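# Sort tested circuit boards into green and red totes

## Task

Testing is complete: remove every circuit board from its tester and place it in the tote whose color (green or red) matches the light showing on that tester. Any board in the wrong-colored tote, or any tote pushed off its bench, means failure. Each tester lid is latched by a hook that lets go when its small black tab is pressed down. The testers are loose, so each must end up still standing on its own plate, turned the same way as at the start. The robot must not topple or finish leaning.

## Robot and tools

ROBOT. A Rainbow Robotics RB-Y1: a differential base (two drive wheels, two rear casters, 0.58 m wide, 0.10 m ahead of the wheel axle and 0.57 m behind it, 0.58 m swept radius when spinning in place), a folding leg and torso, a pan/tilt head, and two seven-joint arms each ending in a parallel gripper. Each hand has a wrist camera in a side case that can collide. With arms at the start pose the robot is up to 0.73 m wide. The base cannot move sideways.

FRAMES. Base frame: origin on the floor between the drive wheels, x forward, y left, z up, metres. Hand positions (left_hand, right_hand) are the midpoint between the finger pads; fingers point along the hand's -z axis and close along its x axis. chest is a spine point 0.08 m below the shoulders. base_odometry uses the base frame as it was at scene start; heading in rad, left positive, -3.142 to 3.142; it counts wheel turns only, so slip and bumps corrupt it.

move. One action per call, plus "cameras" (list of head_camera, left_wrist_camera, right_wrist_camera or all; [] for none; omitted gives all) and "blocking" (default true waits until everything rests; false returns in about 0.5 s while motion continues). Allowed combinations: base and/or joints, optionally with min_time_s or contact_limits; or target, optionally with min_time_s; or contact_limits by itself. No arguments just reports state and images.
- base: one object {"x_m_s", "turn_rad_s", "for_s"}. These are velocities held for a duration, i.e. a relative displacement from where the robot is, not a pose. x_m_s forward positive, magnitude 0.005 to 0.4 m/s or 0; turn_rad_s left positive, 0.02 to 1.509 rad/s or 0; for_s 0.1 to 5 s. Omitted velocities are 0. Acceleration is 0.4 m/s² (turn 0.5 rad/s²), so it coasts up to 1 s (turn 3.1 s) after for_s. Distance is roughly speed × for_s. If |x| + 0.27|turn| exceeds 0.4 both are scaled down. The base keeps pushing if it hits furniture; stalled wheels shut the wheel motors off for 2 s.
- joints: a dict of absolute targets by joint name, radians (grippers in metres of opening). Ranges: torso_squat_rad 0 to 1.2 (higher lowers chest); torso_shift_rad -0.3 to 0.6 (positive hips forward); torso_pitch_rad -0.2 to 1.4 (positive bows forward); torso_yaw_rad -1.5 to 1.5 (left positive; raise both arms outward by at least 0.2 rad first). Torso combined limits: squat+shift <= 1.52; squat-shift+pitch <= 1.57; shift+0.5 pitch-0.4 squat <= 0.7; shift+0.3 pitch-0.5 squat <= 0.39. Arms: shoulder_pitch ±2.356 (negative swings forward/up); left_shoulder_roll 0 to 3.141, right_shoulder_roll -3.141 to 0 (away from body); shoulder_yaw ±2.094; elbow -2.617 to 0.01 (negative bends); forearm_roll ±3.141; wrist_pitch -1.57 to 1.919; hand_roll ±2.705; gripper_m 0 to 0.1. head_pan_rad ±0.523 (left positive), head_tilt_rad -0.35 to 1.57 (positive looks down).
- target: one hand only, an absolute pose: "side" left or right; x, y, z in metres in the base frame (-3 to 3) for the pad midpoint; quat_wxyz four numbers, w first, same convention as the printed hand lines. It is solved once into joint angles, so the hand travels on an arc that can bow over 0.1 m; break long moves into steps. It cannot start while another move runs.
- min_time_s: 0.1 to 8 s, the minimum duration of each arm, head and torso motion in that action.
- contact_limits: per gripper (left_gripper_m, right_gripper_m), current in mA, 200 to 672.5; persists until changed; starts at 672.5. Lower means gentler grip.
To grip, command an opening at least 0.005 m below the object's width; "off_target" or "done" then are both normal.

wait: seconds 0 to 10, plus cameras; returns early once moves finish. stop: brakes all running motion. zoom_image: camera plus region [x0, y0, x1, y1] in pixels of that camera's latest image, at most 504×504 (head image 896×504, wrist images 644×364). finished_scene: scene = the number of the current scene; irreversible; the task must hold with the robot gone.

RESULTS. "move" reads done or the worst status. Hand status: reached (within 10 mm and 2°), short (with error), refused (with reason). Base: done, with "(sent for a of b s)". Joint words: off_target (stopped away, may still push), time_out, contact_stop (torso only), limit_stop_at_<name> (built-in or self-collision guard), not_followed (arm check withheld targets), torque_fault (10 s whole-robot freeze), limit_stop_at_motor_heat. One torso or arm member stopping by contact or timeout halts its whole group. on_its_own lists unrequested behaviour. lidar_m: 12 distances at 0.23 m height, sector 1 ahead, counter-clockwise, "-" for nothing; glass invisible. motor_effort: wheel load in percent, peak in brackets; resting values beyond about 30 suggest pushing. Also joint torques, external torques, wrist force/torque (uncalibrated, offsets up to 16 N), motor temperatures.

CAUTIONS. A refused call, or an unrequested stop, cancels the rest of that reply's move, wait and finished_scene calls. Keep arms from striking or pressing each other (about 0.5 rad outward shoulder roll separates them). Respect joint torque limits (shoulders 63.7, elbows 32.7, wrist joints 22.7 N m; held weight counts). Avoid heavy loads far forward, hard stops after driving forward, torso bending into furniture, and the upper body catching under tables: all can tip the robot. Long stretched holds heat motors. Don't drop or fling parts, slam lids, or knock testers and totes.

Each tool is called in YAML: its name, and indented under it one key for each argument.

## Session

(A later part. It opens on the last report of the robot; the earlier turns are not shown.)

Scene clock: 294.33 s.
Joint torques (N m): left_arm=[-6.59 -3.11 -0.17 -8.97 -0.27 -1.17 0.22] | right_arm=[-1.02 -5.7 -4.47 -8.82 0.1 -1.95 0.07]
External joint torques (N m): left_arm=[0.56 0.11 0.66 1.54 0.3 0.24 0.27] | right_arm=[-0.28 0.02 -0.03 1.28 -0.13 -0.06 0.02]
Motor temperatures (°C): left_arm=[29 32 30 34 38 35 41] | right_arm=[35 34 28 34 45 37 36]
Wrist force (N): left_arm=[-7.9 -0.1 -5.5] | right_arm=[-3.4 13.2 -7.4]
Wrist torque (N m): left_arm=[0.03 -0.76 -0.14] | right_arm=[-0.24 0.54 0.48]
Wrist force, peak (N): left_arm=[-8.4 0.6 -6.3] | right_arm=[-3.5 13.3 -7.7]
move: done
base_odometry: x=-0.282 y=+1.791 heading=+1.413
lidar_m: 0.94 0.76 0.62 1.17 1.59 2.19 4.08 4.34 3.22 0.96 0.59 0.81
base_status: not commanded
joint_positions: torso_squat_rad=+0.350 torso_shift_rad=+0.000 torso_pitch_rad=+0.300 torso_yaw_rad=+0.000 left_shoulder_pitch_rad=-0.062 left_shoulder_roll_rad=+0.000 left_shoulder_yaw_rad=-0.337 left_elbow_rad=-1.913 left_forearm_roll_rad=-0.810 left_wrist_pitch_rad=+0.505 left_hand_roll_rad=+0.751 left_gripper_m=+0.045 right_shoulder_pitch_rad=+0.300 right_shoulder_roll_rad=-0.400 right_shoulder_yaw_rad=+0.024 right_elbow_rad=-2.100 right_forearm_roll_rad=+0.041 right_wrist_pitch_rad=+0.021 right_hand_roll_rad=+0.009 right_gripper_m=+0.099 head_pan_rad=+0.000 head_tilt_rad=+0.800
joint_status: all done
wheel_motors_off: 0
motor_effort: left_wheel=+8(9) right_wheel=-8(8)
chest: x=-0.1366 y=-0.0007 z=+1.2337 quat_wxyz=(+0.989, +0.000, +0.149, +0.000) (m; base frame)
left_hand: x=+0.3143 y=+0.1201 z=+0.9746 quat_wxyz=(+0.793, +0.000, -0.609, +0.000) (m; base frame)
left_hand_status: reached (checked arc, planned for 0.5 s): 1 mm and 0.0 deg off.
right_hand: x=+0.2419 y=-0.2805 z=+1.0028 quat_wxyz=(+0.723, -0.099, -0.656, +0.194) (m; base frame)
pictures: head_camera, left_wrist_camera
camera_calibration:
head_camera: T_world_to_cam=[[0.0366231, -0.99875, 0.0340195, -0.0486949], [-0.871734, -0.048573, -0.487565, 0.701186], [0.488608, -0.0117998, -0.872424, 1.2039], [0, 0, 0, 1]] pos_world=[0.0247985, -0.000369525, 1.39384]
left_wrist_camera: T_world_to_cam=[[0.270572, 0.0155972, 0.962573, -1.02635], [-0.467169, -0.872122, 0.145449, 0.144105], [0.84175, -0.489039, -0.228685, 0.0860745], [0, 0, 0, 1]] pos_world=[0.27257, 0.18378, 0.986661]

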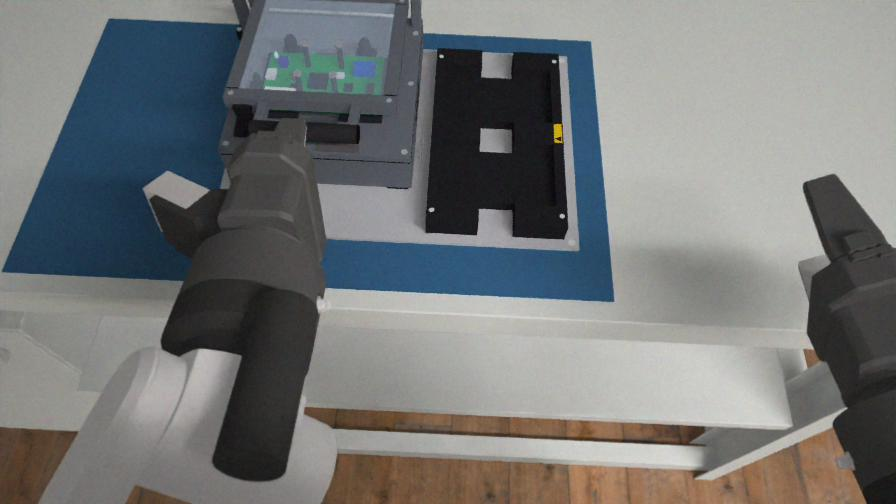

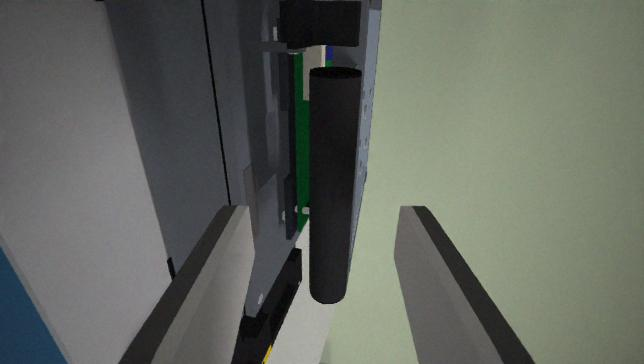

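move:
  target: {"side":"left","x":0.339,"y":0.12,"z":0.970,"quat_wxyz":[0.793,0,-0.609,0]}
  cameras: ["left_wrist_camera","head_camera"]

zoom_image:
  camera: "head_camera"
  region: [200, 50, 420, 250]

Scene clock: 299.77 s.
Joint torques (N m): left_arm=[-8.2 -2.91 0.19 -9.06 -0.26 -1.39 0.21] | right_arm=[-0.93 -5.82 -4.57 -8.77 0.03 -1.95 0.04]
External joint torques (N m): left_arm=[0.44 0.06 0.76 1.47 0.31 0 0.27] | right_arm=[-0.19 -0.1 -0.13 1.32 -0.2 -0.06 -0.01]
Motor temperatures (°C): left_arm=[29 32 30 34 38 35 41] | right_arm=[35 34 28 34 45 37 36]
Wrist force (N): left_arm=[-7.8 0.2 -5.1] | right_arm=[-3.5 13.0 -7.2]
Wrist torque (N m): left_arm=[0.00 -0.73 -0.16] | right_arm=[-0.24 0.55 0.47]
Wrist force, peak (N): left_arm=[-8.7 0.3 -5.2] | right_arm=[-3.6 13.5 -7.6]
move: done
base_odometry: x=-0.282 y=+1.791 heading=+1.413
lidar_m: 0.94 0.76 0.61 1.17 1.58 2.19 4.08 4.33 3.22 0.96 0.58 0.82
base_status: not commanded
joint_positions: torso_squat_rad=+0.350 torso_shift_rad=+0.000 torso_pitch_rad=+0.300 torso_yaw_rad=+0.000 left_shoulder_pitch_rad=-0.156 left_shoulder_roll_rad=+0.000 left_shoulder_yaw_rad=-0.298 left_elbow_rad=-1.821 left_forearm_roll_rad=-0.795 left_wrist_pitch_rad=+0.499 left_hand_roll_rad=+0.766 left_gripper_m=+0.045 right_shoulder_pitch_rad=+0.300 right_shoulder_roll_rad=-0.400 right_shoulder_yaw_rad=+0.024 right_elbow_rad=-2.100 right_forearm_roll_rad=+0.041 right_wrist_pitch_rad=+0.021 right_hand_roll_rad=+0.009 right_gripper_m=+0.099 head_pan_rad=+0.000 head_tilt_rad=+0.800
joint_status: all done
wheel_motors_off: 0
motor_effort: left_wheel=+8(9) right_wheel=-7(9)
chest: x=-0.1366 y=-0.0007 z=+1.2337 quat_wxyz=(+0.989, +0.000, +0.149, +0.000) (m; base frame)
left_hand: x=+0.3389 y=+0.1199 z=+0.9702 quat_wxyz=(+0.793, +0.000, -0.609, +0.000) (m; base frame)
left_hand_status: reached (checked arc, planned for 0.4 s): 0 mm and 0.0 deg off.
right_hand: x=+0.2419 y=-0.2805 z=+1.0028 quat_wxyz=(+0.723, -0.099, -0.656, +0.194) (m; base frame)
pictures: head_camera, left_wrist_camera
camera_calibration:
head_camera: T_world_to_cam=[[0.0366242, -0.99875, 0.0340243, -0.0486977], [-0.871737, -0.0485763, -0.48756, 0.701183], [0.488603, -0.0118037, -0.872426, 1.2039], [0, 0, 0, 1]] pos_world=[0.0248046, -0.000365454, 1.39384]
left_wrist_camera: T_world_to_cam=[[0.270006, 0.0153715, 0.962736, -1.0287], [-0.467176, -0.872202, 0.144949, 0.156584], [0.841928, -0.488904, -0.228318, 0.0637995], [0, 0, 0, 1]] pos_world=[0.297193, 0.183578, 0.982237]

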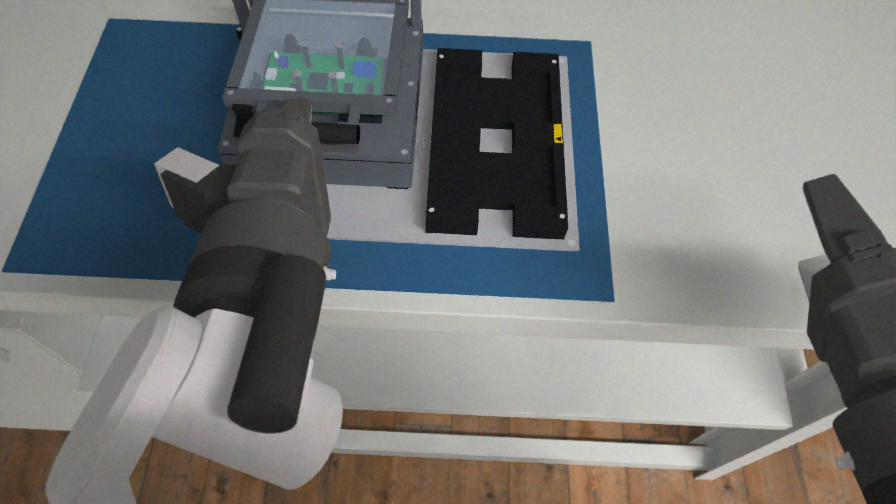

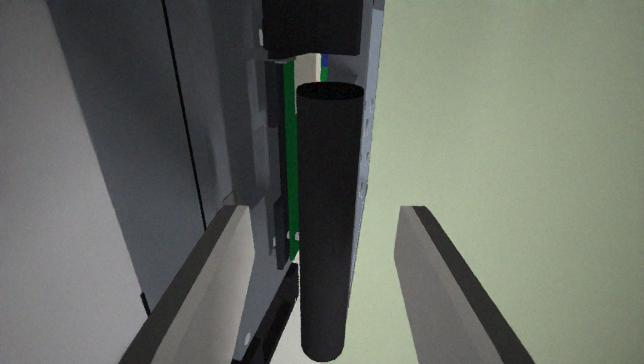

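Scaled by 2.291 from the camera's 896x504 image, which has a finer 1280x720 frame.

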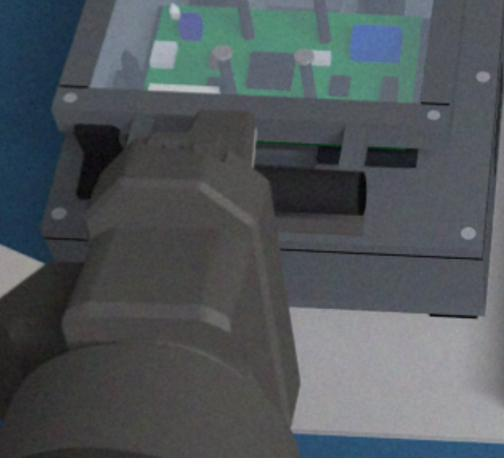

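move:
  joints: {"left_gripper_m": 0.032}
  cameras: []

move:
  target: {"side":"left","x":0.349,"y":0.12,"z":1.008,"quat_wxyz":[0.737,0,-0.676,0]}
  cameras: ["left_wrist_camera","head_camera"]
  min_time_s: 1.5

Scene clock: 314.17 s.
Joint torques (N m): left_arm=[-8.09 -2.82 0.23 -8.91 -0.28 -1.41 0.22] | right_arm=[-1 -5.56 -4.23 -8.73 -0.01 -1.91 0.01]
External joint torques (N m): left_arm=[0.55 0.16 0.79 1.62 0.3 -0.03 0.28] | right_arm=[-0.26 0.16 0.21 1.36 -0.25 -0.01 -0.04]
Motor temperatures (°C): left_arm=[29 32 30 34 38 35 41] | right_arm=[35 34 28 34 45 37 36]
Wrist force (N): left_arm=[-8.1 -0.1 -5.5] | right_arm=[-3.1 13.3 -7.4]
Wrist torque (N m): left_arm=[0.02 -0.78 -0.16] | right_arm=[-0.25 0.59 0.48]
Wrist force, peak (N): left_arm=[-8.1 0.0 -5.7] | right_arm=[-3.3 13.5 -7.5]
move: done
base_odometry: x=-0.282 y=+1.791 heading=+1.413
lidar_m: 0.94 0.77 0.61 1.17 1.58 2.20 4.08 4.33 3.22 0.96 0.60 0.81
base_status: not commanded
joint_positions: torso_squat_rad=+0.350 torso_shift_rad=+0.000 torso_pitch_rad=+0.300 torso_yaw_rad=+0.000 left_shoulder_pitch_rad=-0.156 left_shoulder_roll_rad=+0.000 left_shoulder_yaw_rad=-0.298 left_elbow_rad=-1.821 left_forearm_roll_rad=-0.795 left_wrist_pitch_rad=+0.499 left_hand_roll_rad=+0.766 left_gripper_m=+0.032 right_shoulder_pitch_rad=+0.300 right_shoulder_roll_rad=-0.400 right_shoulder_yaw_rad=+0.024 right_elbow_rad=-2.100 right_forearm_roll_rad=+0.041 right_wrist_pitch_rad=+0.021 right_hand_roll_rad=+0.009 right_gripper_m=+0.099 head_pan_rad=+0.000 head_tilt_rad=+0.800
joint_status: all done
wheel_motors_off: 0
motor_effort: left_wheel=+7(9) right_wheel=-8(9)
chest: x=-0.1366 y=-0.0007 z=+1.2337 quat_wxyz=(+0.989, +0.000, +0.149, +0.000) (m; base frame)
left_hand: x=+0.3389 y=+0.1199 z=+0.9702 quat_wxyz=(+0.793, +0.000, -0.609, +0.000) (m; base frame)
right_hand: x=+0.2419 y=-0.2805 z=+1.0028 quat_wxyz=(+0.723, -0.099, -0.656, +0.194) (m; base frame)
pictures: none
No camera images: "cameras" was empty.

Scene clock: 316.00 s.
Joint torques (N m): left_arm=[-12.03 -2.85 -0.7 -10.68 -0.53 -2.35 0.31] | right_arm=[-0.64 -5.85 -4.35 -8.93 -0.09 -1.85 0.08]
External joint torques (N m): left_arm=[-3.18 0.06 -0.17 -0.1 0.05 -1.36 0.36] | right_arm=[0.1 -0.13 0.09 1.16 -0.33 0.04 0.03]
Motor temperatures (°C): left_arm=[29 32 30 34 38 35 41] | right_arm=[35 34 28 34 45 37 36]
Wrist force (N): left_arm=[-12.0 2.4 -3.1] | right_arm=[-3.6 13.1 -7.5]
Wrist torque (N m): left_arm=[0.08 -0.65 -0.24] | right_arm=[-0.24 0.53 0.49]
Wrist force, peak (N): left_arm=[-14.3 -1.2 -0.9] | right_arm=[-3.4 13.4 -7.6]
move: done
base_odometry: x=-0.282 y=+1.791 heading=+1.413
lidar_m: 0.94 0.77 0.61 1.17 1.58 2.19 4.08 4.34 3.24 0.96 0.59 0.81
base_status: not commanded
joint_positions: torso_squat_rad=+0.350 torso_shift_rad=+0.000 torso_pitch_rad=+0.300 torso_yaw_rad=+0.000 left_shoulder_pitch_rad=-0.166 left_shoulder_roll_rad=+0.000 left_shoulder_yaw_rad=-0.290 left_elbow_rad=-1.809 left_forearm_roll_rad=-1.101 left_wrist_pitch_rad=+0.387 left_hand_roll_rad=+1.047 left_gripper_m=+0.032 right_shoulder_pitch_rad=+0.300 right_shoulder_roll_rad=-0.400 right_shoulder_yaw_rad=+0.024 right_elbow_rad=-2.100 right_forearm_roll_rad=+0.041 right_wrist_pitch_rad=+0.021 right_hand_roll_rad=+0.009 right_gripper_m=+0.099 head_pan_rad=+0.000 head_tilt_rad=+0.800
joint_status: all done
wheel_motors_off: 0
motor_effort: left_wheel=+8(9) right_wheel=-8(9)
chest: x=-0.1366 y=-0.0007 z=+1.2337 quat_wxyz=(+0.989, +0.000, +0.149, +0.000) (m; base frame)
left_hand: x=+0.3488 y=+0.1202 z=+1.0077 quat_wxyz=(+0.739, -0.001, -0.674, -0.001) (m; base frame)
left_hand_status: reached (checked arc, planned for 1.5 s): 0 mm and 0.3 deg off.
right_hand: x=+0.2419 y=-0.2805 z=+1.0028 quat_wxyz=(+0.723, -0.098, -0.656, +0.194) (m; base frame)
pictures: head_camera, left_wrist_camera
camera_calibration:
head_camera: T_world_to_cam=[[0.0366302, -0.99875, 0.0340219, -0.048694], [-0.871747, -0.0485801, -0.487543, 0.701165], [0.488586, -0.0117996, -0.872436, 1.2039], [0, 0, 0, 1]] pos_world=[0.0248135, -0.000364847, 1.39383]
left_wrist_camera: T_world_to_cam=[[0.103692, 0.0146486, 0.994502, -1.04139], [-0.487193, -0.870973, 0.0636265, 0.244748], [0.867117, -0.491112, -0.0831764, -0.0905455], [0, 0, 0, 1]] pos_world=[0.305736, 0.183956, 1.01256]

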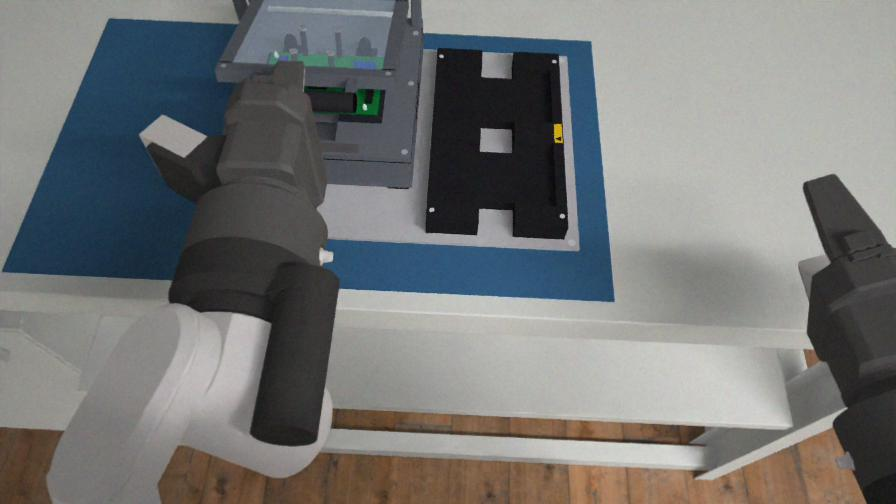

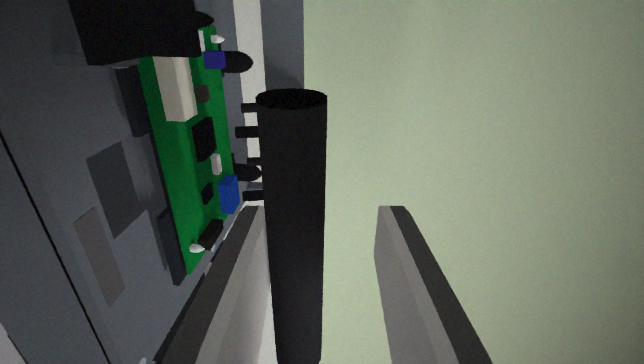

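Lifting works. Continue.

move:
  target: {"side":"left","x":0.380,"y":0.12,"z":1.055,"quat_wxyz":[0.643,0,-0.766,0]}
  cameras: ["left_wrist_camera"]
  min_time_s: 2

move:
  target: {"side":"left","x":0.429,"y":0.12,"z":1.086,"quat_wxyz":[0.545,0,-0.839,0]}
  cameras: ["left_wrist_camera", "head_camera"]
  min_time_s: 2

Scene clock: 321.97 s.
Joint torques (N m): left_arm=[-13.44 -0.1 -0.5 -10.37 -0.9 0.83 0.25] | right_arm=[-0.94 -5.91 -4.43 -8.7 -0.05 -1.92 0.04]
External joint torques (N m): left_arm=[-2.36 1.48 -1.3 0.09 -0.1 0.33 0.3] | right_arm=[-0.2 -0.19 0 1.39 -0.28 -0.03 -0.01]
Motor temperatures (°C): left_arm=[29 32 30 34 38 35 41] | right_arm=[35 34 28 34 45 37 36]
Wrist force (N): left_arm=[-11.7 0.7 -0.8] | right_arm=[-3.0 12.9 -7.4]
Wrist torque (N m): left_arm=[0.02 -0.72 -0.20] | right_arm=[-0.22 0.60 0.47]
Wrist force, peak (N): left_arm=[-14.0 5.0 -4.1] | right_arm=[-3.4 13.4 -7.7]
move: done
base_odometry: x=-0.282 y=+1.791 heading=+1.413
lidar_m: 0.94 0.76 0.62 1.17 1.59 2.20 4.07 4.33 3.22 0.96 0.59 0.81
base_status: not commanded
joint_positions: torso_squat_rad=+0.350 torso_shift_rad=+0.000 torso_pitch_rad=+0.300 torso_yaw_rad=+0.000 left_shoulder_pitch_rad=-0.319 left_shoulder_roll_rad=+0.084 left_shoulder_yaw_rad=-0.317 left_elbow_rad=-1.638 left_forearm_roll_rad=-1.807 left_wrist_pitch_rad=+0.443 left_hand_roll_rad=+1.825 left_gripper_m=+0.032 right_shoulder_pitch_rad=+0.300 right_shoulder_roll_rad=-0.400 right_shoulder_yaw_rad=+0.024 right_elbow_rad=-2.100 right_forearm_roll_rad=+0.041 right_wrist_pitch_rad=+0.021 right_hand_roll_rad=+0.009 right_gripper_m=+0.099 head_pan_rad=+0.000 head_tilt_rad=+0.800
joint_status: all done
wheel_motors_off: 0
motor_effort: left_wheel=+8(9) right_wheel=-8(10)
chest: x=-0.1366 y=-0.0007 z=+1.2337 quat_wxyz=(+0.989, +0.000, +0.149, +0.000) (m; base frame)
left_hand: x=+0.3798 y=+0.1203 z=+1.0548 quat_wxyz=(+0.644, +0.000, -0.765, +0.000) (m; base frame)
left_hand_status: reached (checked arc, planned for 2.0 s): 0 mm and 0.2 deg off.
right_hand: x=+0.2419 y=-0.2805 z=+1.0028 quat_wxyz=(+0.723, -0.098, -0.656, +0.194) (m; base frame)
pictures: left_wrist_camera
camera_calibration:
left_wrist_camera: T_world_to_cam=[[-0.157718, 0.0150409, 0.98737, -0.984759], [-0.484603, -0.872381, -0.0641192, 0.390871], [0.860398, -0.488595, 0.144879, -0.351813], [0, 0, 0, 1]] pos_world=[0.336802, 0.183906, 1.04835]

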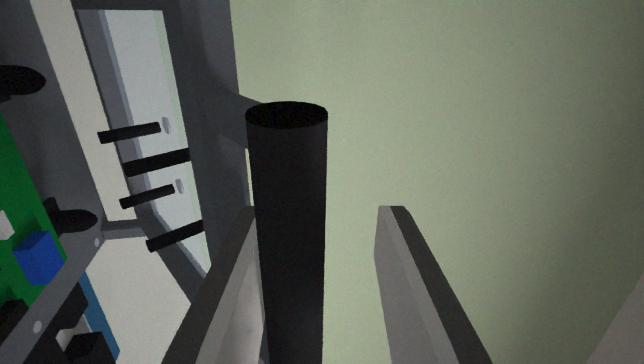

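Scene clock: 324.30 s.
Joint torques (N m): left_arm=[-16.5 2.75 2.31 -8.25 -0.71 1.48 0.3] | right_arm=[-0.75 -5.93 -4.22 -8.86 -0.04 -1.97 0.14]
External joint torques (N m): left_arm=[-1.07 1.61 -0.61 1.22 0.25 0.23 0.35] | right_arm=[-0.02 -0.21 0.22 1.23 -0.28 -0.08 0.09]
Motor temperatures (°C): left_arm=[29 32 30 34 38 35 41] | right_arm=[35 34 28 34 45 37 36]
Wrist force (N): left_arm=[-6.7 0.2 2.3] | right_arm=[-3.2 13.2 -7.8]
Wrist torque (N m): left_arm=[-0.05 -0.69 -0.17] | right_arm=[-0.25 0.57 0.47]
Wrist force, peak (N): left_arm=[17.0 -0.2 15.0] | right_arm=[-3.4 13.5 -7.6]
move: done
base_odometry: x=-0.282 y=+1.791 heading=+1.413
lidar_m: 0.94 0.77 0.62 1.17 1.58 2.19 4.07 4.34 3.22 0.96 0.59 0.81
base_status: not commanded
joint_positions: torso_squat_rad=+0.350 torso_shift_rad=+0.000 torso_pitch_rad=+0.300 torso_yaw_rad=+0.000 left_shoulder_pitch_rad=-0.623 left_shoulder_roll_rad=+0.201 left_shoulder_yaw_rad=-0.421 left_elbow_rad=-1.238 left_forearm_roll_rad=-2.104 left_wrist_pitch_rad=+0.759 left_hand_roll_rad=+2.322 left_gripper_m=+0.032 right_shoulder_pitch_rad=+0.300 right_shoulder_roll_rad=-0.400 right_shoulder_yaw_rad=+0.024 right_elbow_rad=-2.100 right_forearm_roll_rad=+0.041 right_wrist_pitch_rad=+0.021 right_hand_roll_rad=+0.009 right_gripper_m=+0.099 head_pan_rad=+0.000 head_tilt_rad=+0.800
joint_status: all done
wheel_motors_off: 0
motor_effort: left_wheel=+10(12) right_wheel=-7(9)
chest: x=-0.1366 y=-0.0007 z=+1.2337 quat_wxyz=(+0.989, +0.000, +0.149, +0.000) (m; base frame)
left_hand: x=+0.4288 y=+0.1200 z=+1.0861 quat_wxyz=(+0.545, +0.000, -0.838, +0.000) (m; base frame)
left_hand_status: reached (checked arc, planned for 2.0 s): 0 mm and 0.1 deg off.
right_hand: x=+0.2419 y=-0.2805 z=+1.0029 quat_wxyz=(+0.723, -0.098, -0.656, +0.194) (m; base frame)
pictures: head_camera, left_wrist_camera
camera_calibration:
head_camera: T_world_to_cam=[[0.03666, -0.998749, 0.0340159, -0.0486778], [-0.871689, -0.0486046, -0.487643, 0.70124], [0.488686, -0.0117743, -0.87238, 1.20388], [0, 0, 0, 1]] pos_world=[0.0247252, -0.000358449, 1.39386]
left_wrist_camera: T_world_to_cam=[[-0.393785, 0.0153954, 0.919074, -0.832523], [-0.454615, -0.872275, -0.180172, 0.529522], [0.798911, -0.488774, 0.350488, -0.595512], [0, 0, 0, 1]] pos_world=[0.388655, 0.183635, 1.06927]

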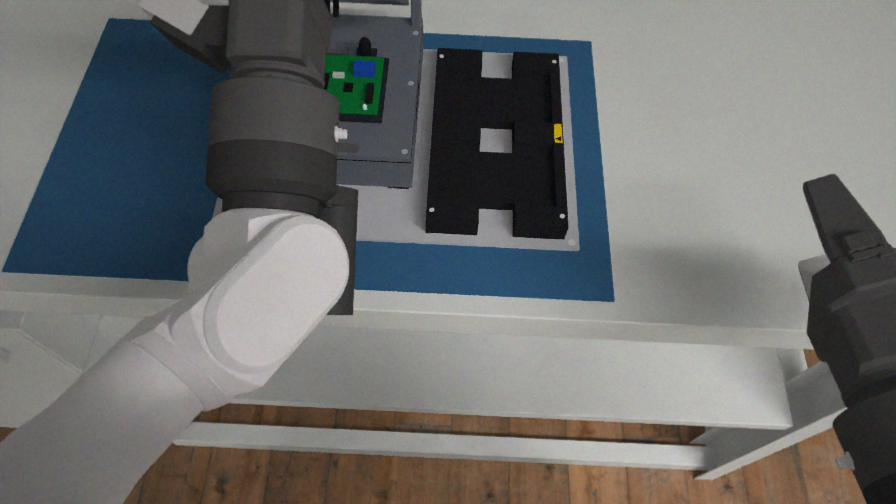

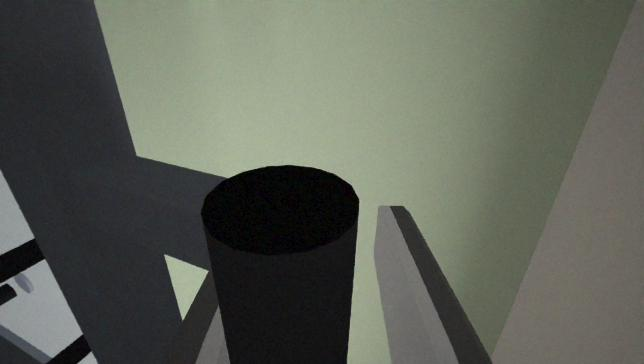

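move:
  target: {"side":"left","x":0.482,"y":0.12,"z":1.105,"quat_wxyz":[0.438,0,-0.899,0]}
  cameras: ["left_wrist_camera", "head_camera"]
  min_time_s: 2.5

Scene clock: 332.73 s.
Joint torques (N m): left_arm=[-22.87 8.86 3.12 -0.62 -0.25 3.57 0.05] | right_arm=[-0.78 -5.6 -4.2 -8.87 -0.01 -1.91 0.04]
External joint torques (N m): left_arm=[-1.89 4.06 0.16 1.76 0.47 2.04 0.1] | right_arm=[-0.05 0.12 0.23 1.22 -0.25 -0.01 -0.01]
Motor temperatures (°C): left_arm=[29 32 30 34 38 35 41] | right_arm=[35 34 28 34 45 37 36]
Wrist force (N): left_arm=[-15.8 -5.4 2.0] | right_arm=[-3.2 12.9 -7.3]
Wrist torque (N m): left_arm=[0.13 -0.86 -0.01] | right_arm=[-0.22 0.58 0.48]
Wrist force, peak (N): left_arm=[34.5 12.7 8.1] | right_arm=[-3.5 13.4 -8.2]
move: short
base_odometry: x=-0.282 y=+1.791 heading=+1.413
lidar_m: 0.94 0.75 0.61 1.16 1.58 2.20 4.08 4.35 3.23 0.96 0.59 0.81
base_status: not commanded
joint_positions: torso_squat_rad=+0.350 torso_shift_rad=+0.000 torso_pitch_rad=+0.300 torso_yaw_rad=+0.000 left_shoulder_pitch_rad=-1.171 left_shoulder_roll_rad=+0.226 left_shoulder_yaw_rad=-1.132 left_elbow_rad=-0.426 left_forearm_roll_rad=-1.575 left_wrist_pitch_rad=+1.283 left_hand_roll_rad=+2.705 left_gripper_m=+0.032 right_shoulder_pitch_rad=+0.300 right_shoulder_roll_rad=-0.400 right_shoulder_yaw_rad=+0.024 right_elbow_rad=-2.100 right_forearm_roll_rad=+0.041 right_wrist_pitch_rad=+0.021 right_hand_roll_rad=+0.009 right_gripper_m=+0.099 head_pan_rad=+0.000 head_tilt_rad=+0.800
joint_status: all done
wheel_motors_off: 0
motor_effort: left_wheel=+9(17) right_wheel=-7(9)
chest: x=-0.1364 y=-0.0007 z=+1.2337 quat_wxyz=(+0.989, +0.000, +0.150, +0.000) (m; base frame)
left_hand: x=+0.4815 y=+0.1194 z=+1.1046 quat_wxyz=(+0.470, +0.005, -0.883, -0.005) (m; base frame)
left_hand_status: short (checked arc, as near as the solve gets, planned for 2.5 s): 1 mm and 4.1 deg off. The place is met; only the turn is off.
right_hand: x=+0.2420 y=-0.2806 z=+1.0027 quat_wxyz=(+0.723, -0.098, -0.656, +0.194) (m; base frame)
pictures: head_camera, left_wrist_camera
camera_calibration:
head_camera: T_world_to_cam=[[0.0365665, -0.998752, 0.0340097, -0.0487131], [-0.871876, -0.0485155, -0.487318, 0.700987], [0.48836, -0.0118327, -0.872562, 1.20394], [0, 0, 0, 1]] pos_world=[0.0249987, -0.000397665, 1.39377]
left_wrist_camera: T_world_to_cam=[[-0.548686, 0.00185557, 0.836026, -0.66084], [-0.411994, -0.870741, -0.26846, 0.63314], [0.727464, -0.491739, 0.478528, -0.751104], [0, 0, 0, 1]] pos_world=[0.444658, 0.18318, 1.08188]

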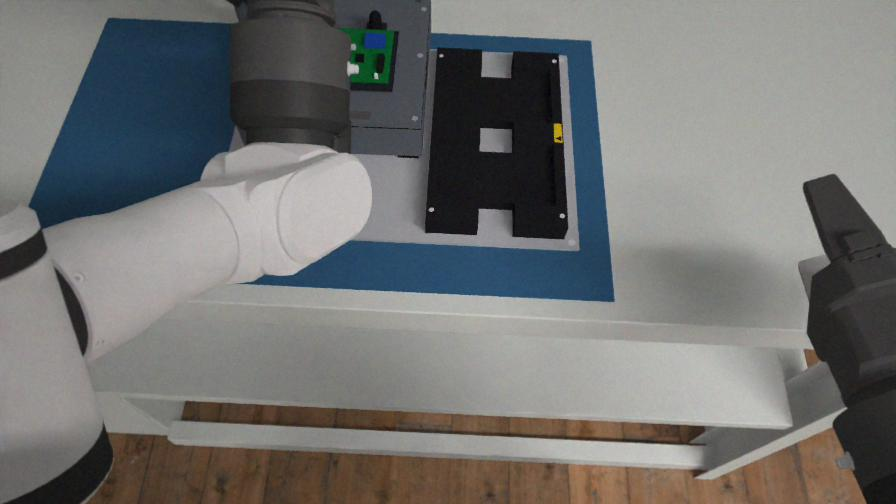

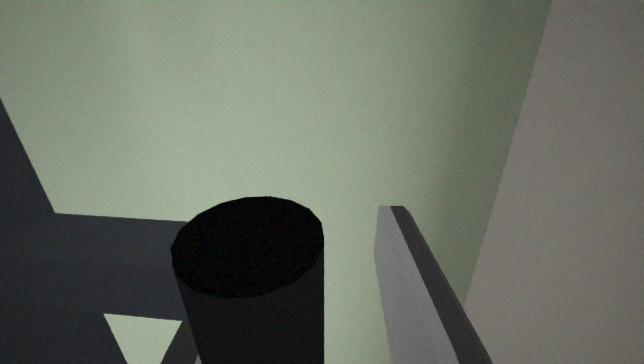

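move:
  joints: {"head_tilt_rad": 0.45}
  cameras: ["head_camera"]

zoom_image:
  camera: "head_camera"
  region: [180, 100, 480, 340]

Scene clock: 353.30 s.
Joint torques (N m): left_arm=[-22.71 8.59 3.25 -0.67 -0.29 3.59 0.13] | right_arm=[-0.65 -5.83 -4.21 -8.77 0 -1.9 0.06]
External joint torques (N m): left_arm=[-1.73 3.79 0.29 1.7 0.43 2.07 0.17] | right_arm=[0.08 -0.11 0.23 1.32 -0.24 -0.01 0.02]
Motor temperatures (°C): left_arm=[30 32 30 34 38 36 41] | right_arm=[35 34 28 34 45 37 36]
Wrist force (N): left_arm=[-16.3 -4.9 2.5] | right_arm=[-3.2 13.4 -7.3]
Wrist torque (N m): left_arm=[0.09 -0.86 -0.04] | right_arm=[-0.27 0.58 0.47]
Wrist force, peak (N): left_arm=[-17.1 -4.9 2.6] | right_arm=[-3.2 13.4 -7.6]
move: done
base_odometry: x=-0.282 y=+1.791 heading=+1.413
lidar_m: 0.94 0.76 0.62 1.17 1.58 2.19 4.08 4.34 3.22 0.96 0.59 0.82
base_status: not commanded
joint_positions: torso_squat_rad=+0.350 torso_shift_rad=+0.000 torso_pitch_rad=+0.300 torso_yaw_rad=+0.000 left_shoulder_pitch_rad=-1.171 left_shoulder_roll_rad=+0.226 left_shoulder_yaw_rad=-1.132 left_elbow_rad=-0.426 left_forearm_roll_rad=-1.575 left_wrist_pitch_rad=+1.283 left_hand_roll_rad=+2.705 left_gripper_m=+0.032 right_shoulder_pitch_rad=+0.300 right_shoulder_roll_rad=-0.400 right_shoulder_yaw_rad=+0.024 right_elbow_rad=-2.100 right_forearm_roll_rad=+0.041 right_wrist_pitch_rad=+0.021 right_hand_roll_rad=+0.009 right_gripper_m=+0.099 head_pan_rad=+0.000 head_tilt_rad=+0.450
joint_status: all done
wheel_motors_off: 0
motor_effort: left_wheel=+9(11) right_wheel=-6(8)
chest: x=-0.1364 y=-0.0007 z=+1.2337 quat_wxyz=(+0.989, +0.000, +0.150, +0.000) (m; base frame)
left_hand: x=+0.4815 y=+0.1194 z=+1.1046 quat_wxyz=(+0.470, +0.005, -0.883, -0.005) (m; base frame)
right_hand: x=+0.2420 y=-0.2806 z=+1.0027 quat_wxyz=(+0.723, -0.098, -0.656, +0.194) (m; base frame)
pictures: head_camera
camera_calibration:
head_camera: T_world_to_cam=[[0.0223711, -0.99876, 0.0444847, -0.064368], [-0.651979, -0.0483068, -0.756697, 1.09541], [0.757907, -0.0120749, -0.652251, 0.906637], [0, 0, 0, 1]] pos_world=[0.0284766, -0.000424935, 1.42311]

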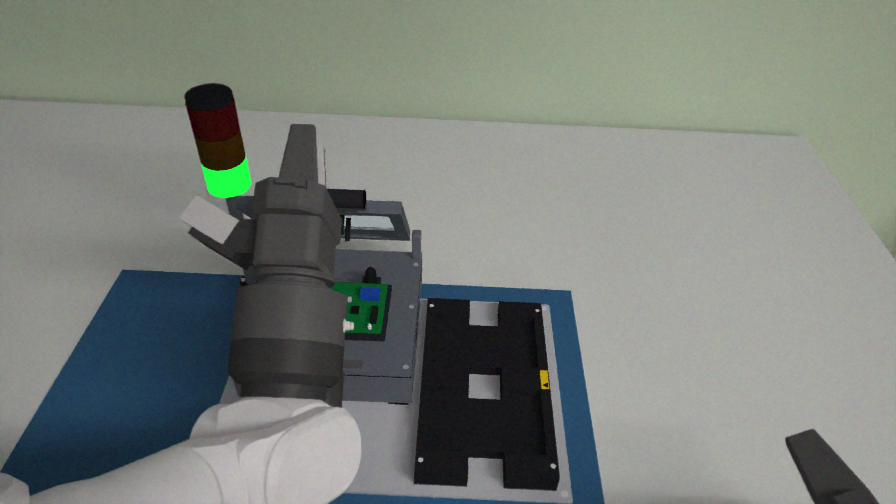

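Scaled by 1.680 from the camera's 896x504 image, which has a finer 1280x720 frame.

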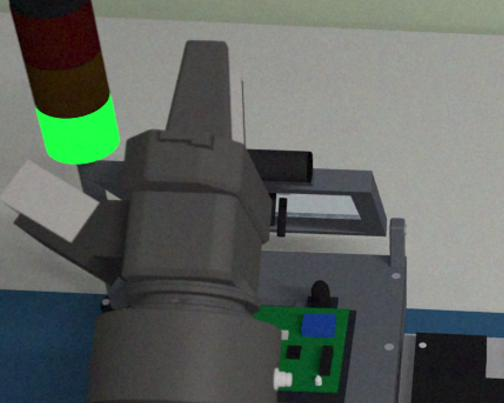

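move:
  base: {"x_m_s": 0.05, "for_s": 0.6}
  cameras: ["head_camera"]

zoom_image:
  camera: "head_camera"
  region: [180, 100, 480, 340]

Scene clock: 375.60 s.
Joint torques (N m): left_arm=[-11.42 3.6 2.51 -0.5 1.35 -3.69 0.09] | right_arm=[-0.85 -5.99 -4.21 -8.81 -0.02 -1.95 0.04]
External joint torques (N m): left_arm=[9.65 -1.25 -0.47 1.87 2.07 -5.23 0.14] | right_arm=[-0.08 -0.27 0.23 1.28 -0.26 -0.05 -0.01]
Motor temperatures (°C): left_arm=[30 32 30 33 38 36 41] | right_arm=[35 34 28 34 45 37 36]
Wrist force (N): left_arm=[20.0 1.9 2.2] | right_arm=[-3.3 12.9 -7.3]
Wrist torque (N m): left_arm=[0.00 0.16 -0.31] | right_arm=[-0.22 0.57 0.48]
Wrist force, peak (N): left_arm=[34.5 3.7 -1.0] | right_arm=[-3.5 13.2 -8.2]
move: done
base_odometry: x=-0.278 y=+1.821 heading=+1.413
lidar_m: 0.91 0.76 0.59 1.09 1.59 2.19 4.11 4.33 3.22 0.96 0.58 0.80
base_status: done (sent for 0.6 of 0.6 s)
joint_positions: torso_squat_rad=+0.350 torso_shift_rad=-0.001 torso_pitch_rad=+0.299 torso_yaw_rad=+0.000 left_shoulder_pitch_rad=-1.174 left_shoulder_roll_rad=+0.227 left_shoulder_yaw_rad=-1.132 left_elbow_rad=-0.426 left_forearm_roll_rad=-1.575 left_wrist_pitch_rad=+1.284 left_hand_roll_rad=+2.705 left_gripper_m=+0.032 right_shoulder_pitch_rad=+0.300 right_shoulder_roll_rad=-0.400 right_shoulder_yaw_rad=+0.024 right_elbow_rad=-2.100 right_forearm_roll_rad=+0.041 right_wrist_pitch_rad=+0.021 right_hand_roll_rad=+0.009 right_gripper_m=+0.099 head_pan_rad=+0.000 head_tilt_rad=+0.450
joint_status: not commanded
wheel_motors_off: 0
motor_effort: left_wheel=+0(23) right_wheel=+2(18)
chest: x=-0.1374 y=-0.0007 z=+1.2338 quat_wxyz=(+0.989, +0.000, +0.149, +0.000) (m; base frame)
left_hand: x=+0.4811 y=+0.1197 z=+1.1079 quat_wxyz=(+0.467, +0.005, -0.884, -0.005) (m; base frame)
right_hand: x=+0.2415 y=-0.2805 z=+1.0034 quat_wxyz=(+0.722, -0.099, -0.657, +0.194) (m; base frame)
pictures: head_camera
camera_calibration:
head_camera: T_world_to_cam=[[0.022489, -0.998758, 0.0444539, -0.0642989], [-0.650709, -0.0483803, -0.757785, 1.09638], [0.758994, -0.0118847, -0.650989, 0.906024], [0, 0, 0, 1]] pos_world=[0.0272044, -0.000407924, 1.42349]

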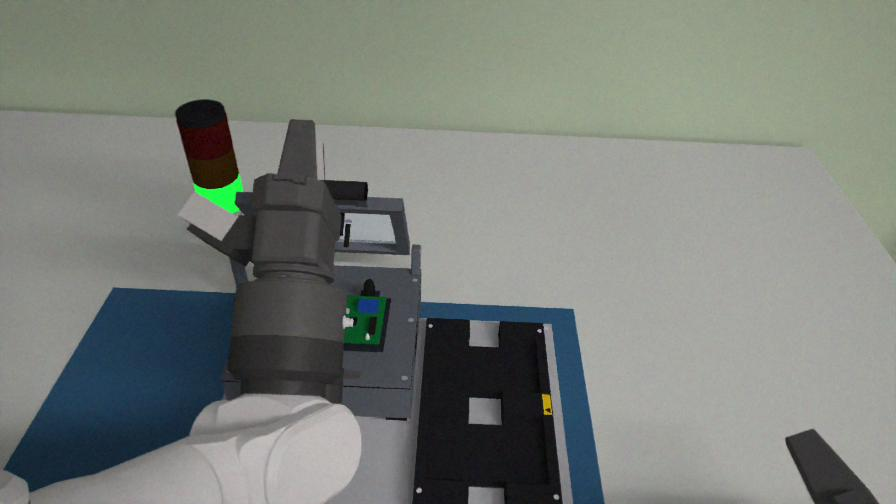

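Scaled by 1.680 from the camera's 896x504 image, which has a finer 1280x720 frame.

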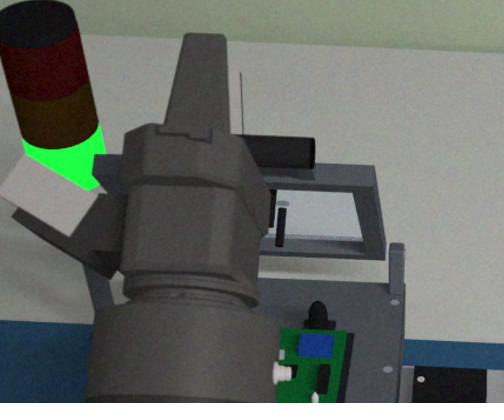

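move:
  target: {"side":"left","x":0.481,"y":0.12,"z":1.120,"quat_wxyz":[0.467,0.005,-0.884,-0.005]}
  cameras: ["head_camera"]
  min_time_s: 1.5

zoom_image:
  camera: "head_camera"
  region: [180, 100, 480, 340]

Scene clock: 388.93 s.
Joint torques (N m): left_arm=[-20.12 7.4 5.73 -3.16 -0.28 1.33 -0.33] | right_arm=[-0.83 -5.66 -4.37 -8.83 -0.03 -1.85 0.07]
External joint torques (N m): left_arm=[0.88 2.23 1.49 -0.19 0.57 -0.11 -0.29] | right_arm=[-0.09 0.06 0.06 1.26 -0.27 0.04 0.02]
Motor temperatures (°C): left_arm=[30 32 30 33 38 36 41] | right_arm=[35 34 28 34 45 37 36]
Wrist force (N): left_arm=[-6.3 0.1 3.6] | right_arm=[-3.4 12.9 -7.5]
Wrist torque (N m): left_arm=[-0.06 -0.53 -0.16] | right_arm=[-0.21 0.55 0.47]
Wrist force, peak (N): left_arm=[23.0 -0.4 1.4] | right_arm=[-3.3 13.5 -7.6]
move: done
base_odometry: x=-0.278 y=+1.821 heading=+1.413
lidar_m: 0.91 0.77 0.60 1.09 1.59 2.19 4.11 4.35 3.23 0.97 0.58 0.81
base_status: not commanded
joint_positions: torso_squat_rad=+0.350 torso_shift_rad=+0.000 torso_pitch_rad=+0.300 torso_yaw_rad=+0.000 left_shoulder_pitch_rad=-1.151 left_shoulder_roll_rad=+0.305 left_shoulder_yaw_rad=-1.117 left_elbow_rad=-0.602 left_forearm_roll_rad=-1.558 left_wrist_pitch_rad=+1.270 left_hand_roll_rad=+2.607 left_gripper_m=+0.032 right_shoulder_pitch_rad=+0.300 right_shoulder_roll_rad=-0.400 right_shoulder_yaw_rad=+0.024 right_elbow_rad=-2.100 right_forearm_roll_rad=+0.041 right_wrist_pitch_rad=+0.021 right_hand_roll_rad=+0.009 right_gripper_m=+0.099 head_pan_rad=+0.000 head_tilt_rad=+0.450
joint_status: all done
wheel_motors_off: 0
motor_effort: left_wheel=+0(1) right_wheel=+5(6)
chest: x=-0.1367 y=-0.0007 z=+1.2337 quat_wxyz=(+0.989, +0.000, +0.149, +0.000) (m; base frame)
left_hand: x=+0.4813 y=+0.1194 z=+1.1193 quat_wxyz=(+0.465, +0.005, -0.885, -0.005) (m; base frame)
left_hand_status: reached (checked arc, planned for 1.5 s): 1 mm and 0.3 deg off.
right_hand: x=+0.2418 y=-0.2805 z=+1.0029 quat_wxyz=(+0.723, -0.098, -0.656, +0.194) (m; base frame)
pictures: head_camera
camera_calibration:
head_camera: T_world_to_cam=[[0.0224588, -0.998759, 0.0444447, -0.0643011], [-0.65161, -0.0483396, -0.757013, 1.09568], [0.758222, -0.011959, -0.651887, 0.906467], [0, 0, 0, 1]] pos_world=[0.0280994, -0.000415957, 1.42322]

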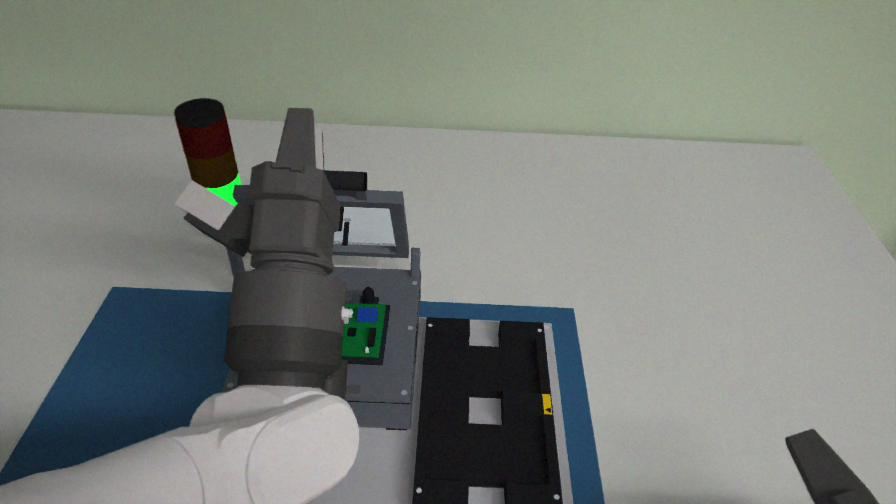

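Scaled by 1.680 from the camera's 896x504 image, which has a finer 1280x720 frame.

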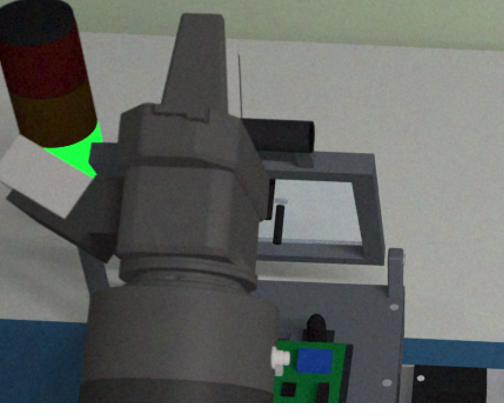

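move:
  target: {"side":"left","x":0.512,"y":0.12,"z":1.132,"quat_wxyz":[0.467,0.005,-0.884,-0.005]}
  cameras: ["head_camera","left_wrist_camera"]
  min_time_s: 1.5

zoom_image:
  camera: "head_camera"
  region: [180, 100, 480, 340]

Scene clock: 396.60 s.
Joint torques (N m): left_arm=[-23.42 4.16 4.31 -1.57 -0.62 1.26 0.41] | right_arm=[-0.66 -5.79 -4.38 -8.83 0.02 -1.93 0.1]
External joint torques (N m): left_arm=[-1.17 -1.45 1.42 0.92 0.08 -0.3 0.45] | right_arm=[0.08 -0.07 0.06 1.26 -0.22 -0.04 0.05]
Motor temperatures (°C): left_arm=[30 32 30 33 38 36 41] | right_arm=[35 34 28 34 45 37 36]
Wrist force (N): left_arm=[-6.3 1.5 3.4] | right_arm=[-3.5 13.2 -7.4]
Wrist torque (N m): left_arm=[-0.12 -0.47 -0.22] | right_arm=[-0.24 0.54 0.47]
Wrist force, peak (N): left_arm=[-7.1 1.8 4.3] | right_arm=[-3.5 13.4 -7.5]
move: done
base_odometry: x=-0.278 y=+1.821 heading=+1.413
lidar_m: 0.91 0.77 0.60 1.09 1.59 2.19 4.11 4.34 3.22 0.96 0.58 0.81
base_status: not commanded
joint_positions: torso_squat_rad=+0.350 torso_shift_rad=+0.000 torso_pitch_rad=+0.300 torso_yaw_rad=+0.000 left_shoulder_pitch_rad=-1.248 left_shoulder_roll_rad=+0.237 left_shoulder_yaw_rad=-1.089 left_elbow_rad=-0.392 left_forearm_roll_rad=-1.570 left_wrist_pitch_rad=+1.173 left_hand_roll_rad=+2.705 left_gripper_m=+0.032 right_shoulder_pitch_rad=+0.300 right_shoulder_roll_rad=-0.400 right_shoulder_yaw_rad=+0.024 right_elbow_rad=-2.100 right_forearm_roll_rad=+0.041 right_wrist_pitch_rad=+0.021 right_hand_roll_rad=+0.009 right_gripper_m=+0.099 head_pan_rad=+0.000 head_tilt_rad=+0.450
joint_status: all done
wheel_motors_off: 0
motor_effort: left_wheel=+0(2) right_wheel=+5(6)
chest: x=-0.1367 y=-0.0007 z=+1.2337 quat_wxyz=(+0.989, +0.000, +0.149, +0.000) (m; base frame)
left_hand: x=+0.5115 y=+0.1202 z=+1.1321 quat_wxyz=(+0.482, +0.007, -0.876, -0.007) (m; base frame)
left_hand_status: reached (checked arc, as near as the solve gets, planned for 1.5 s): 1 mm and 2.0 deg off.
right_hand: x=+0.2418 y=-0.2805 z=+1.0029 quat_wxyz=(+0.722, -0.099, -0.656, +0.194) (m; base frame)
pictures: head_camera, left_wrist_camera
camera_calibration:
head_camera: T_world_to_cam=[[0.0224473, -0.998759, 0.0444661, -0.0643196], [-0.651596, -0.0483485, -0.757024, 1.0957], [0.758234, -0.0119808, -0.651872, 0.906458], [0, 0, 0, 1]] pos_world=[0.0280882, -0.000404443, 1.42322]
left_wrist_camera: T_world_to_cam=[[-0.524005, -0.00475077, 0.851702, -0.696984], [-0.418256, -0.869668, -0.262181, 0.649575], [0.741944, -0.493614, 0.453723, -0.764763], [0, 0, 0, 1]] pos_world=[0.473877, 0.184106, 1.11092]

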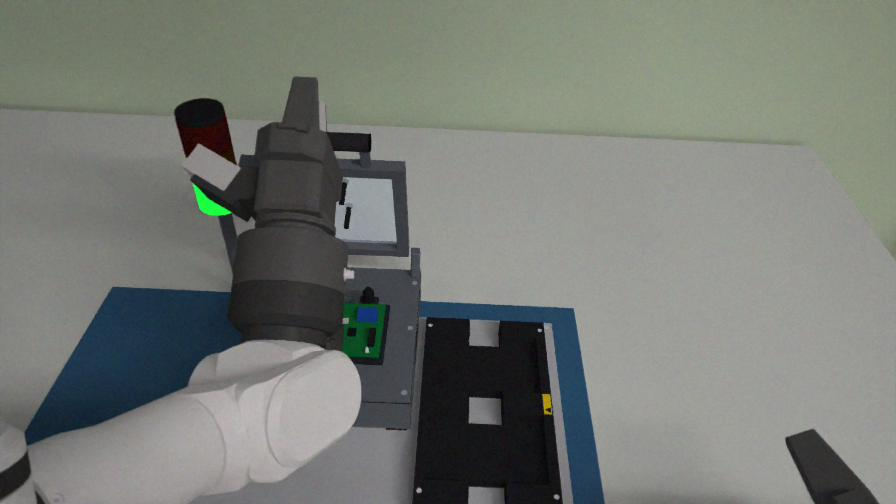

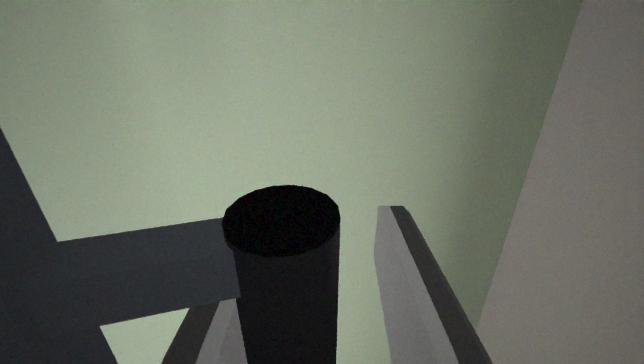

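Scaled by 1.680 from the camera's 896x504 image, which has a finer 1280x720 frame.

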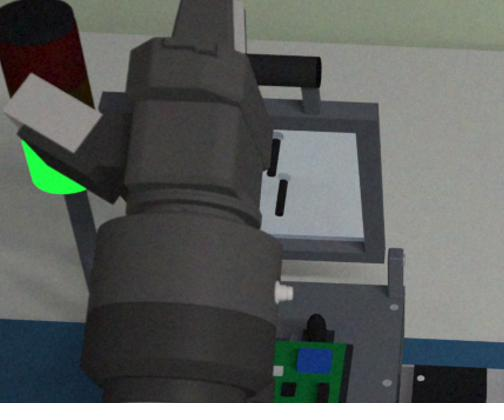

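move:
  base: {"x_m_s": 0.05, "for_s": 0.9}
  cameras: ["head_camera","left_wrist_camera"]

zoom_image:
  camera: "head_camera"
  region: [180, 100, 480, 340]

Scene clock: 403.97 s.
Joint torques (N m): left_arm=[-22.28 6.97 3.24 -1.46 -0.34 1.41 0.41] | right_arm=[-0.57 -5.88 -4.37 -8.91 0 -1.83 0.03]
External joint torques (N m): left_arm=[-0.03 1.36 0.36 1.04 0.36 -0.15 0.45] | right_arm=[0.18 -0.16 0.06 1.18 -0.24 0.06 -0.01]
Motor temperatures (°C): left_arm=[30 32 30 33 38 35 41] | right_arm=[35 34 28 34 45 37 36]
Wrist force (N): left_arm=[8.5 1.0 10.4] | right_arm=[-3.1 13.0 -7.6]
Wrist torque (N m): left_arm=[-0.08 2.46 -0.61] | right_arm=[-0.23 0.58 0.48]
Wrist force, peak (N): left_arm=[24.6 4.8 9.8] | right_arm=[-4.0 13.1 -7.9]
move: done
base_odometry: x=-0.270 y=+1.865 heading=+1.413
lidar_m: 0.87 0.77 0.59 0.92 1.58 2.19 4.15 4.33 3.22 0.97 0.56 0.81
base_status: done (sent for 0.9 of 0.9 s)
joint_positions: torso_squat_rad=+0.350 torso_shift_rad=+0.000 torso_pitch_rad=+0.299 torso_yaw_rad=+0.000 left_shoulder_pitch_rad=-1.248 left_shoulder_roll_rad=+0.236 left_shoulder_yaw_rad=-1.088 left_elbow_rad=-0.392 left_forearm_roll_rad=-1.570 left_wrist_pitch_rad=+1.173 left_hand_roll_rad=+2.705 left_gripper_m=+0.032 right_shoulder_pitch_rad=+0.300 right_shoulder_roll_rad=-0.400 right_shoulder_yaw_rad=+0.024 right_elbow_rad=-2.100 right_forearm_roll_rad=+0.041 right_wrist_pitch_rad=+0.021 right_hand_roll_rad=+0.009 right_gripper_m=+0.099 head_pan_rad=+0.000 head_tilt_rad=+0.450
joint_status: not commanded
wheel_motors_off: 0
motor_effort: left_wheel=+1(18) right_wheel=+4(27)
chest: x=-0.1369 y=-0.0007 z=+1.2337 quat_wxyz=(+0.989, +0.000, +0.149, +0.000) (m; base frame)
left_hand: x=+0.5112 y=+0.1199 z=+1.1323 quat_wxyz=(+0.482, +0.007, -0.876, -0.007) (m; base frame)
right_hand: x=+0.2417 y=-0.2805 z=+1.0031 quat_wxyz=(+0.722, -0.099, -0.656, +0.194) (m; base frame)
pictures: head_camera, left_wrist_camera
camera_calibration:
head_camera: T_world_to_cam=[[0.0224827, -0.998758, 0.0444635, -0.0643059], [-0.651393, -0.0483727, -0.757197, 1.09582], [0.758407, -0.0119394, -0.651672, 0.906396], [0, 0, 0, 1]] pos_world=[0.0278374, -0.000396474, 1.42328]
left_wrist_camera: T_world_to_cam=[[-0.524216, -0.00403505, 0.851576, -0.697142], [-0.418608, -0.869611, -0.261809, 0.648952], [0.741596, -0.493721, 0.454175, -0.765212], [0, 0, 0, 1]] pos_world=[0.473681, 0.183722, 1.11111]

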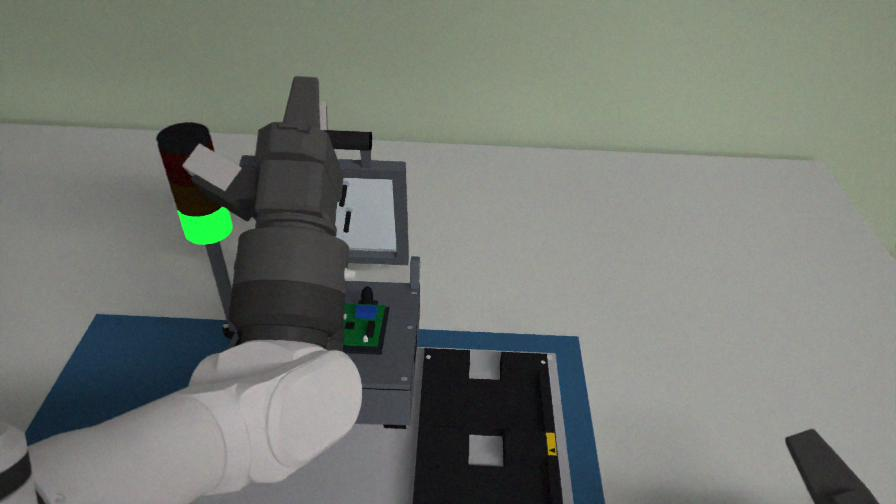

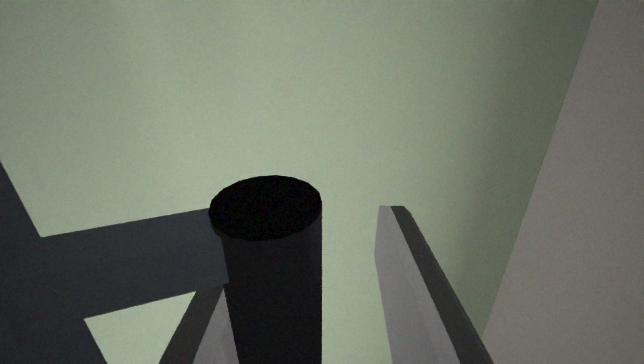

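Scaled by 1.680 from the camera's 896x504 image, which has a finer 1280x720 frame.

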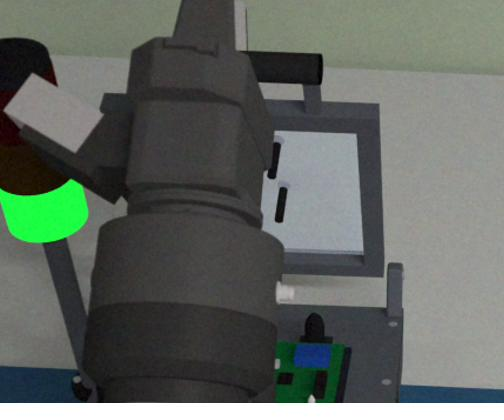

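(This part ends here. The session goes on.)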